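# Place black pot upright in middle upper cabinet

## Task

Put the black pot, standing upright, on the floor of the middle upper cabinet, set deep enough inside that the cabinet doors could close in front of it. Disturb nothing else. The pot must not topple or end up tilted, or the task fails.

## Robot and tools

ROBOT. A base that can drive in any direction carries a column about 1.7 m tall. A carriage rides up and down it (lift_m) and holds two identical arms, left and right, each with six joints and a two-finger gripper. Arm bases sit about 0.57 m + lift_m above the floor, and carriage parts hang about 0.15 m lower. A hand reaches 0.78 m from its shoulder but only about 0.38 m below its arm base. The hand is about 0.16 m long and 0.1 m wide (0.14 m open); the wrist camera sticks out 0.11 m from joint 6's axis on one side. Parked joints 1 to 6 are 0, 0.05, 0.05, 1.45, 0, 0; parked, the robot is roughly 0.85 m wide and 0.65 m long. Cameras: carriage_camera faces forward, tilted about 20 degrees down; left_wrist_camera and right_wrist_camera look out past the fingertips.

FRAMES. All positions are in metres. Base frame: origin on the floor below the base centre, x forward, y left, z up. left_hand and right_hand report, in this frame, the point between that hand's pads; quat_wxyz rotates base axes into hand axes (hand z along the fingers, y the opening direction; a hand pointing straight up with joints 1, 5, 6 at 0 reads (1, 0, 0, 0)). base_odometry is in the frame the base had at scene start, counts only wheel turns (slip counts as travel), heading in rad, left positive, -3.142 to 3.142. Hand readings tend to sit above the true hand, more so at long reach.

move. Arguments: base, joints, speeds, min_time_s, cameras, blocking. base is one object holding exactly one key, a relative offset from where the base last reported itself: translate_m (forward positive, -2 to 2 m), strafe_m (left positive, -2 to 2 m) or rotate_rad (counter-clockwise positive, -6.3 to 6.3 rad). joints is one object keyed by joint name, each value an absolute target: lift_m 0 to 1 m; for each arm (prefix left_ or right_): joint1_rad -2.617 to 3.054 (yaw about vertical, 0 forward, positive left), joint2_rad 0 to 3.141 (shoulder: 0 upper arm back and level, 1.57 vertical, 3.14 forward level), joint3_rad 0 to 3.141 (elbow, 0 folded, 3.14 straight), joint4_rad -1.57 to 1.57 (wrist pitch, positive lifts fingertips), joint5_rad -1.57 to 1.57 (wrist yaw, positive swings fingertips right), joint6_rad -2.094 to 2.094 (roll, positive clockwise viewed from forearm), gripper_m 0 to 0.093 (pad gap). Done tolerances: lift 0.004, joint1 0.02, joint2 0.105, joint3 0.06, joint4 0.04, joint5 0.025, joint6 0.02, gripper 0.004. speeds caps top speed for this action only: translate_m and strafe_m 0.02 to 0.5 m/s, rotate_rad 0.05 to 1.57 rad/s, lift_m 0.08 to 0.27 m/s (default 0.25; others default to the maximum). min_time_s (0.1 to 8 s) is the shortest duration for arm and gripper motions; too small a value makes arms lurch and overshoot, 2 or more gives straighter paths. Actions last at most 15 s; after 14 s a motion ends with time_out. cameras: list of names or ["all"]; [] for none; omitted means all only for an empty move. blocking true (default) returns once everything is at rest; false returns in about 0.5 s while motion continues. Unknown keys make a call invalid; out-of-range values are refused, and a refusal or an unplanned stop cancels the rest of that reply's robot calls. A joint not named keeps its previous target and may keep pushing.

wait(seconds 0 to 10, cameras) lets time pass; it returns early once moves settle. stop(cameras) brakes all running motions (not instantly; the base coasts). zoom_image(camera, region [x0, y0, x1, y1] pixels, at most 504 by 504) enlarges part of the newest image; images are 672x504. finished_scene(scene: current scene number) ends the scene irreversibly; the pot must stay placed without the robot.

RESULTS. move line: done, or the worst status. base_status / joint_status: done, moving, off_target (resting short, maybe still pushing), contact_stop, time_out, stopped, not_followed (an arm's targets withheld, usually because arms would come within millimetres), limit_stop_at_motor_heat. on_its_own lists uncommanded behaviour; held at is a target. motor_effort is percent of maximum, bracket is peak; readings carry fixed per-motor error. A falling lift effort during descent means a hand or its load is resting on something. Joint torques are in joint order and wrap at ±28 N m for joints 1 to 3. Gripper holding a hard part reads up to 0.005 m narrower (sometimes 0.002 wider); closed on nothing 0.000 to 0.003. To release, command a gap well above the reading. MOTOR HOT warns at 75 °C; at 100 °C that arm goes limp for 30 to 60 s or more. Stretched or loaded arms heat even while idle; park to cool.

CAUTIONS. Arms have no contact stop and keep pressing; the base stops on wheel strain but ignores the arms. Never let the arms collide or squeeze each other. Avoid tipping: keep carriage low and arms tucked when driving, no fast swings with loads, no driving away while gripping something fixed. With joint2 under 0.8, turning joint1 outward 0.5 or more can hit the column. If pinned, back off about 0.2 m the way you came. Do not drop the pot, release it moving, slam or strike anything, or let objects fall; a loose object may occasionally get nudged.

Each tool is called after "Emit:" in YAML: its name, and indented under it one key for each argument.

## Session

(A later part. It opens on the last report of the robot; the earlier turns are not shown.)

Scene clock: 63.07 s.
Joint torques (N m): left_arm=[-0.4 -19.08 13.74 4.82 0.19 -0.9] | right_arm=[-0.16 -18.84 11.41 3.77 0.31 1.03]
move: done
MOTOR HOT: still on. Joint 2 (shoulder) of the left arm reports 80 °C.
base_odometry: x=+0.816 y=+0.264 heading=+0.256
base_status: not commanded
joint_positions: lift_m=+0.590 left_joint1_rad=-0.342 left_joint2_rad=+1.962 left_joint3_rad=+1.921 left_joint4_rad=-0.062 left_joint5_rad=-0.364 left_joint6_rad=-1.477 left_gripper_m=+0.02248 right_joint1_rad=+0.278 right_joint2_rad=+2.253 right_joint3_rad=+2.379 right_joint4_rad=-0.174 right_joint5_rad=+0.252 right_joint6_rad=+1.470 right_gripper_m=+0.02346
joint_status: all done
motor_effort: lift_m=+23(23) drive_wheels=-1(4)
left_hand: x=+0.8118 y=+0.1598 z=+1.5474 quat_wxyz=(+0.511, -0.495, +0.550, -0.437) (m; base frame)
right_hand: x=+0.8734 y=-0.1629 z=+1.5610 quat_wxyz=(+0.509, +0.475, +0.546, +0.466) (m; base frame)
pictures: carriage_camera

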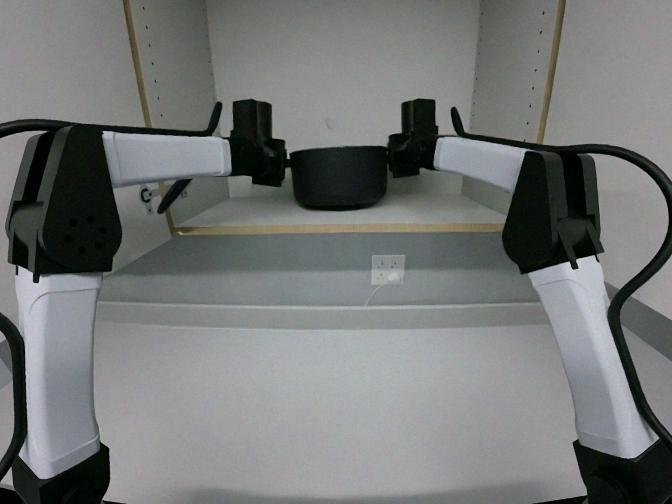

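Emit:
move:
  joints: {"lift_m": 0.572}
  speeds: {"lift_m": 0.08}

Emit:
move:
  joints: {"lift_m": 0.557}
  speeds: {"lift_m": 0.08}
  cameras: ["carriage_camera"]

Scene clock: 64.33 s.
Joint torques (N m): left_arm=[-0.4 -19.12 13.22 4.37 0.21 -1.1] | right_arm=[-0.2 -18.69 11.02 3.31 0.28 1.11]
move: done
MOTOR HOT: still on. Joint 2 (shoulder) of the left arm reports 80 °C.
base_odometry: x=+0.816 y=+0.264 heading=+0.256
base_status: not commanded
joint_positions: lift_m=+0.572 left_joint1_rad=-0.342 left_joint2_rad=+1.962 left_joint3_rad=+1.926 left_joint4_rad=-0.022 left_joint5_rad=-0.366 left_joint6_rad=-1.462 left_gripper_m=+0.02250 right_joint1_rad=+0.278 right_joint2_rad=+2.253 right_joint3_rad=+2.384 right_joint4_rad=-0.133 right_joint5_rad=+0.252 right_joint6_rad=+1.465 right_gripper_m=+0.02345
joint_status: all done
on_its_own: right_joint4_rad moved +0.041 toward your old target -0.013
motor_effort: lift_m=+22(23) drive_wheels=+0(4)
left_hand: x=+0.8123 y=+0.1598 z=+1.5415 quat_wxyz=(+0.522, -0.486, +0.539, -0.447) (m; base frame)
right_hand: x=+0.8732 y=-0.1631 z=+1.5557 quat_wxyz=(+0.519, +0.466, +0.532, +0.479) (m; base frame)
pictures: none

Scene clock: 64.90 s.
Joint torques (N m): left_arm=[-0.39 -19.06 12.31 4.01 0.24 -1.25] | right_arm=[-0.24 -18.65 10.19 2.97 0.24 1.11]
move: done
MOTOR HOT: still on. Joint 2 (shoulder) of the left arm reports 81 °C.
base_odometry: x=+0.816 y=+0.264 heading=+0.256
base_status: not commanded
joint_positions: lift_m=+0.557 left_joint1_rad=-0.342 left_joint2_rad=+1.962 left_joint3_rad=+1.936 left_joint4_rad=+0.008 left_joint5_rad=-0.367 left_joint6_rad=-1.447 left_gripper_m=+0.02264 right_joint1_rad=+0.278 right_joint2_rad=+2.253 right_joint3_rad=+2.393 right_joint4_rad=-0.102 right_joint5_rad=+0.254 right_joint6_rad=+1.461 right_gripper_m=+0.02345
joint_status: all done
motor_effort: lift_m=+21(22) drive_wheels=+0(4)
left_hand: x=+0.8122 y=+0.1601 z=+1.5383 quat_wxyz=(+0.533, -0.477, +0.530, -0.456) (m; base frame)
right_hand: x=+0.8723 y=-0.1637 z=+1.5524 quat_wxyz=(+0.528, +0.460, +0.520, +0.489) (m; base frame)
pictures: carriage_camera

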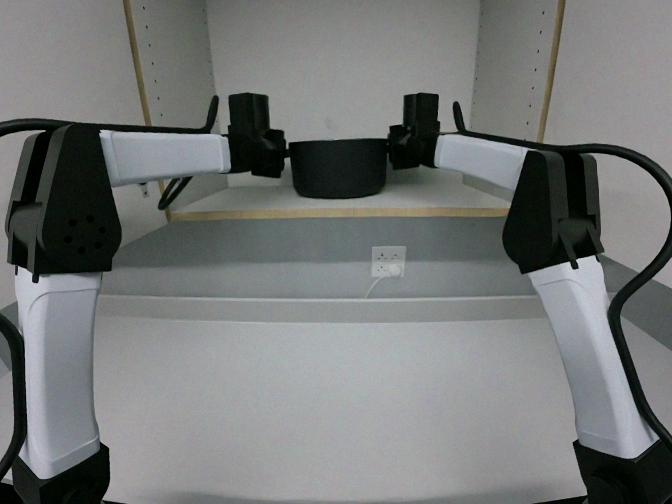

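Emit:
move:
  joints: {"lift_m": 0.535, "left_joint4_rad": 0.03, "right_joint4_rad": -0.09}
  speeds: {"lift_m": 0.08}
  min_time_s: 0.5
  cameras: ["carriage_camera", "left_wrist_camera"]

Scene clock: 66.60 s.
Joint torques (N m): left_arm=[-0.42 -18 9.07 2.62 0.22 -1.53] | right_arm=[-0.29 -17.51 8.34 2.09 0.25 1.25]
move: done
MOTOR HOT: still on. Joint 2 (shoulder) of the left arm reports 81 °C.
base_odometry: x=+0.816 y=+0.264 heading=+0.256
base_status: not commanded
joint_positions: lift_m=+0.535 left_joint1_rad=-0.342 left_joint2_rad=+1.954 left_joint3_rad=+1.968 left_joint4_rad=+0.001 left_joint5_rad=-0.365 left_joint6_rad=-1.422 left_gripper_m=+0.02275 right_joint1_rad=+0.279 right_joint2_rad=+2.244 right_joint3_rad=+2.417 right_joint4_rad=-0.099 right_joint5_rad=+0.255 right_joint6_rad=+1.450 right_gripper_m=+0.02333
joint_status: all done
motor_effort: lift_m=+20(20) drive_wheels=-3(4)
left_hand: x=+0.8081 y=+0.1611 z=+1.5350 quat_wxyz=(+0.544, -0.466, +0.525, -0.460) (m; base frame)
right_hand: x=+0.8667 y=-0.1646 z=+1.5486 quat_wxyz=(+0.537, +0.451, +0.511, +0.497) (m; base frame)
pictures: carriage_camera, left_wrist_camera

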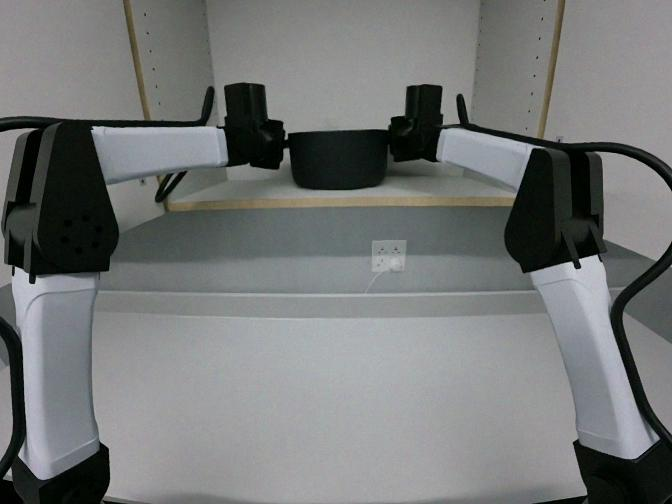

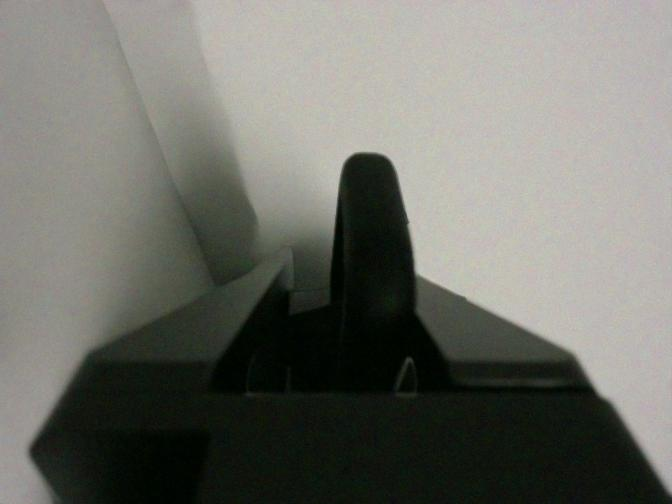

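Emit:
move:
  joints: {"left_gripper_m": 0.09, "right_gripper_m": 0.09}
  min_time_s: 1.2
  cameras: ["all"]

Scene clock: 68.90 s.
Joint torques (N m): left_arm=[-0.39 -17.99 9.24 2.56 0.15 -0.02] | right_arm=[-0.24 -17.55 8.31 2.15 0.13 0.06]
move: done
MOTOR HOT: still on. Joint 2 (shoulder) of the left arm reports 80 °C.
base_odometry: x=+0.816 y=+0.264 heading=+0.256
base_status: not commanded
joint_positions: lift_m=+0.535 left_joint1_rad=-0.342 left_joint2_rad=+1.953 left_joint3_rad=+1.968 left_joint4_rad=+0.005 left_joint5_rad=-0.357 left_joint6_rad=-1.558 left_gripper_m=+0.08991 right_joint1_rad=+0.279 right_joint2_rad=+2.244 right_joint3_rad=+2.417 right_joint4_rad=-0.105 right_joint5_rad=+0.262 right_joint6_rad=+1.556 right_gripper_m=+0.08990
joint_status: all done
motor_effort: lift_m=+20(20) drive_wheels=-3(5)
left_hand: x=+0.8078 y=+0.1599 z=+1.5368 quat_wxyz=(+0.510, -0.498, +0.493, -0.500) (m; base frame)
right_hand: x=+0.8668 y=-0.1659 z=+1.5472 quat_wxyz=(+0.511, +0.480, +0.486, +0.521) (m; base frame)
pictures: carriage_camera, left_wrist_camera, right_wrist_camera

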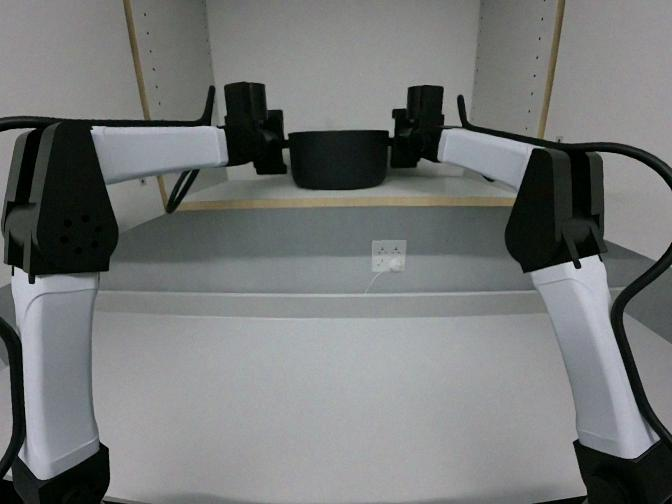

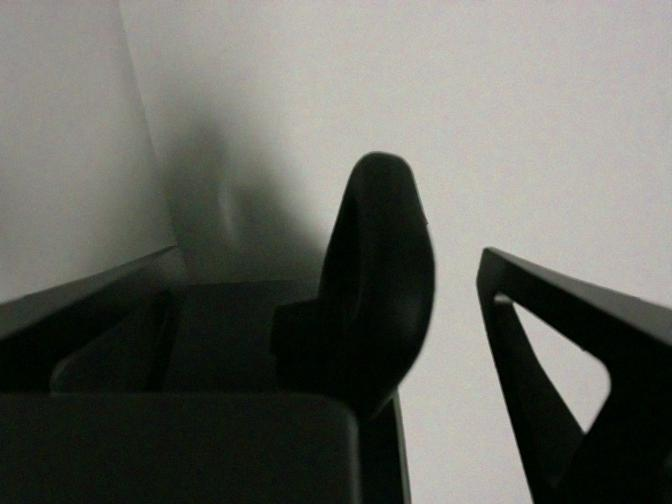

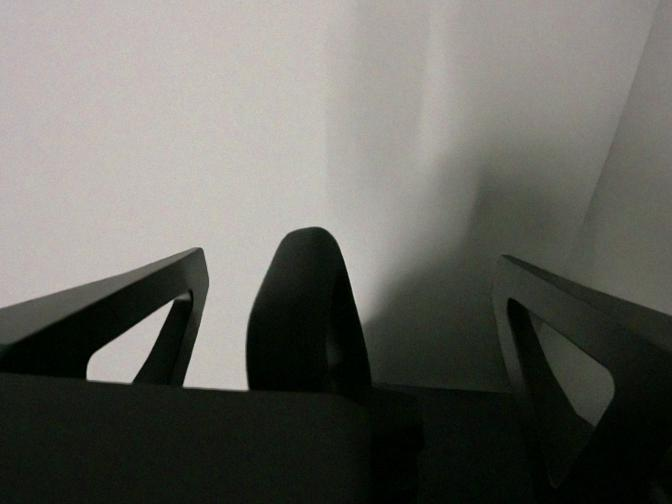

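Emit:
move:
  base: {"translate_m": -0.45}
  speeds: {"translate_m": 0.3}
  cameras: ["carriage_camera"]

Emit:
zoom_image:
  camera: "carriage_camera"
  region: [150, 50, 550, 330]

Scene clock: 72.83 s.
Joint torques (N m): left_arm=[-0.4 -17.35 9.29 2.5 0.14 -0.01] | right_arm=[-0.05 -17.55 8.32 2.15 0.11 0.06]
move: done
MOTOR HOT: still on. Joint 2 (shoulder) of the left arm reports 80 °C.
base_odometry: x=+0.381 y=+0.151 heading=+0.256
base_status: done
joint_positions: lift_m=+0.535 left_joint1_rad=-0.342 left_joint2_rad=+1.948 left_joint3_rad=+1.968 left_joint4_rad=+0.009 left_joint5_rad=-0.355 left_joint6_rad=-1.559 left_gripper_m=+0.08991 right_joint1_rad=+0.277 right_joint2_rad=+2.244 right_joint3_rad=+2.417 right_joint4_rad=-0.104 right_joint5_rad=+0.265 right_joint6_rad=+1.557 right_gripper_m=+0.08990
joint_status: not commanded
motor_effort: lift_m=+20(20) drive_wheels=-4(13)
left_hand: x=+0.8064 y=+0.1599 z=+1.5405 quat_wxyz=(+0.511, -0.496, +0.490, -0.503) (m; base frame)
right_hand: x=+0.8670 y=-0.1673 z=+1.5473 quat_wxyz=(+0.512, +0.481, +0.485, +0.520) (m; base frame)
pictures: carriage_camera

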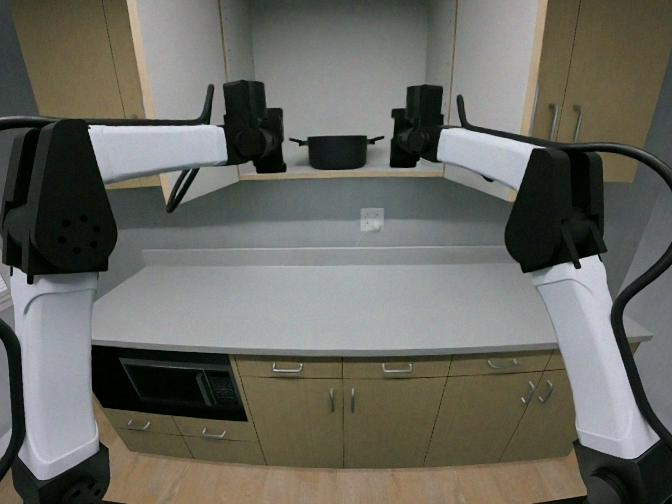

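Scaled by 1.260 from the camera's 672x504 image, which has a finer 960x720 frame.

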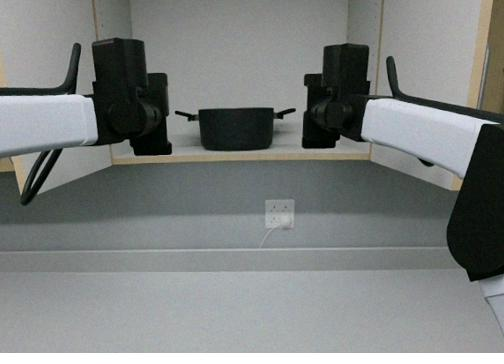

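Emit:
move:
  base: {"translate_m": -0.2}
  joints: {"lift_m": 0.85}
  cameras: ["carriage_camera"]

Emit:
zoom_image:
  camera: "carriage_camera"
  region: [220, 120, 460, 300]

Scene clock: 76.03 s.
Joint torques (N m): left_arm=[-0.32 -15.35 8.61 2.37 0.16 -0.01] | right_arm=[-0.23 -16.21 7.91 2.11 0.1 0.05]
move: done
MOTOR HOT: still on. Joint 2 (shoulder) of the left arm reports 79 °C.
base_odometry: x=+0.187 y=+0.100 heading=+0.256
base_status: done
joint_positions: lift_m=+0.850 left_joint1_rad=-0.343 left_joint2_rad=+1.929 left_joint3_rad=+1.973 left_joint4_rad=+0.021 left_joint5_rad=-0.355 left_joint6_rad=-1.559 left_gripper_m=+0.08991 right_joint1_rad=+0.277 right_joint2_rad=+2.232 right_joint3_rad=+2.423 right_joint4_rad=-0.099 right_joint5_rad=+0.266 right_joint6_rad=+1.557 right_gripper_m=+0.08990
joint_status: all done
motor_effort: lift_m=+23(29) drive_wheels=-2(8)
left_hand: x=+0.7999 y=+0.1616 z=+1.8711 quat_wxyz=(+0.515, -0.490, +0.479, -0.515) (m; base frame)
right_hand: x=+0.8624 y=-0.1688 z=+1.8735 quat_wxyz=(+0.516, +0.477, +0.477, +0.527) (m; base frame)
pictures: carriage_camera

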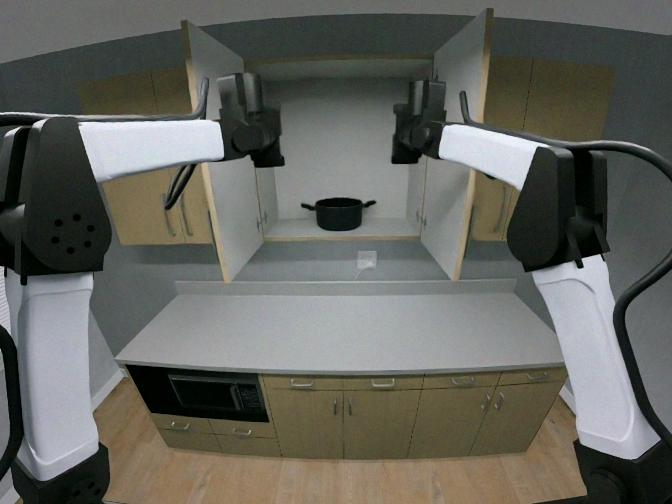

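Scaled by 2.100 from the camera's 672x504 image, which has a finer 960x720 frame.

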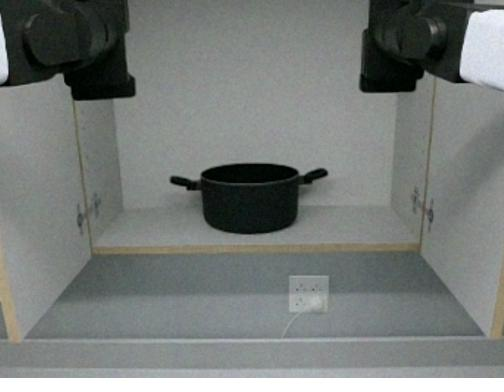

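Emit:
finished_scene:
  scene: 2

The scene is finished: the task was done.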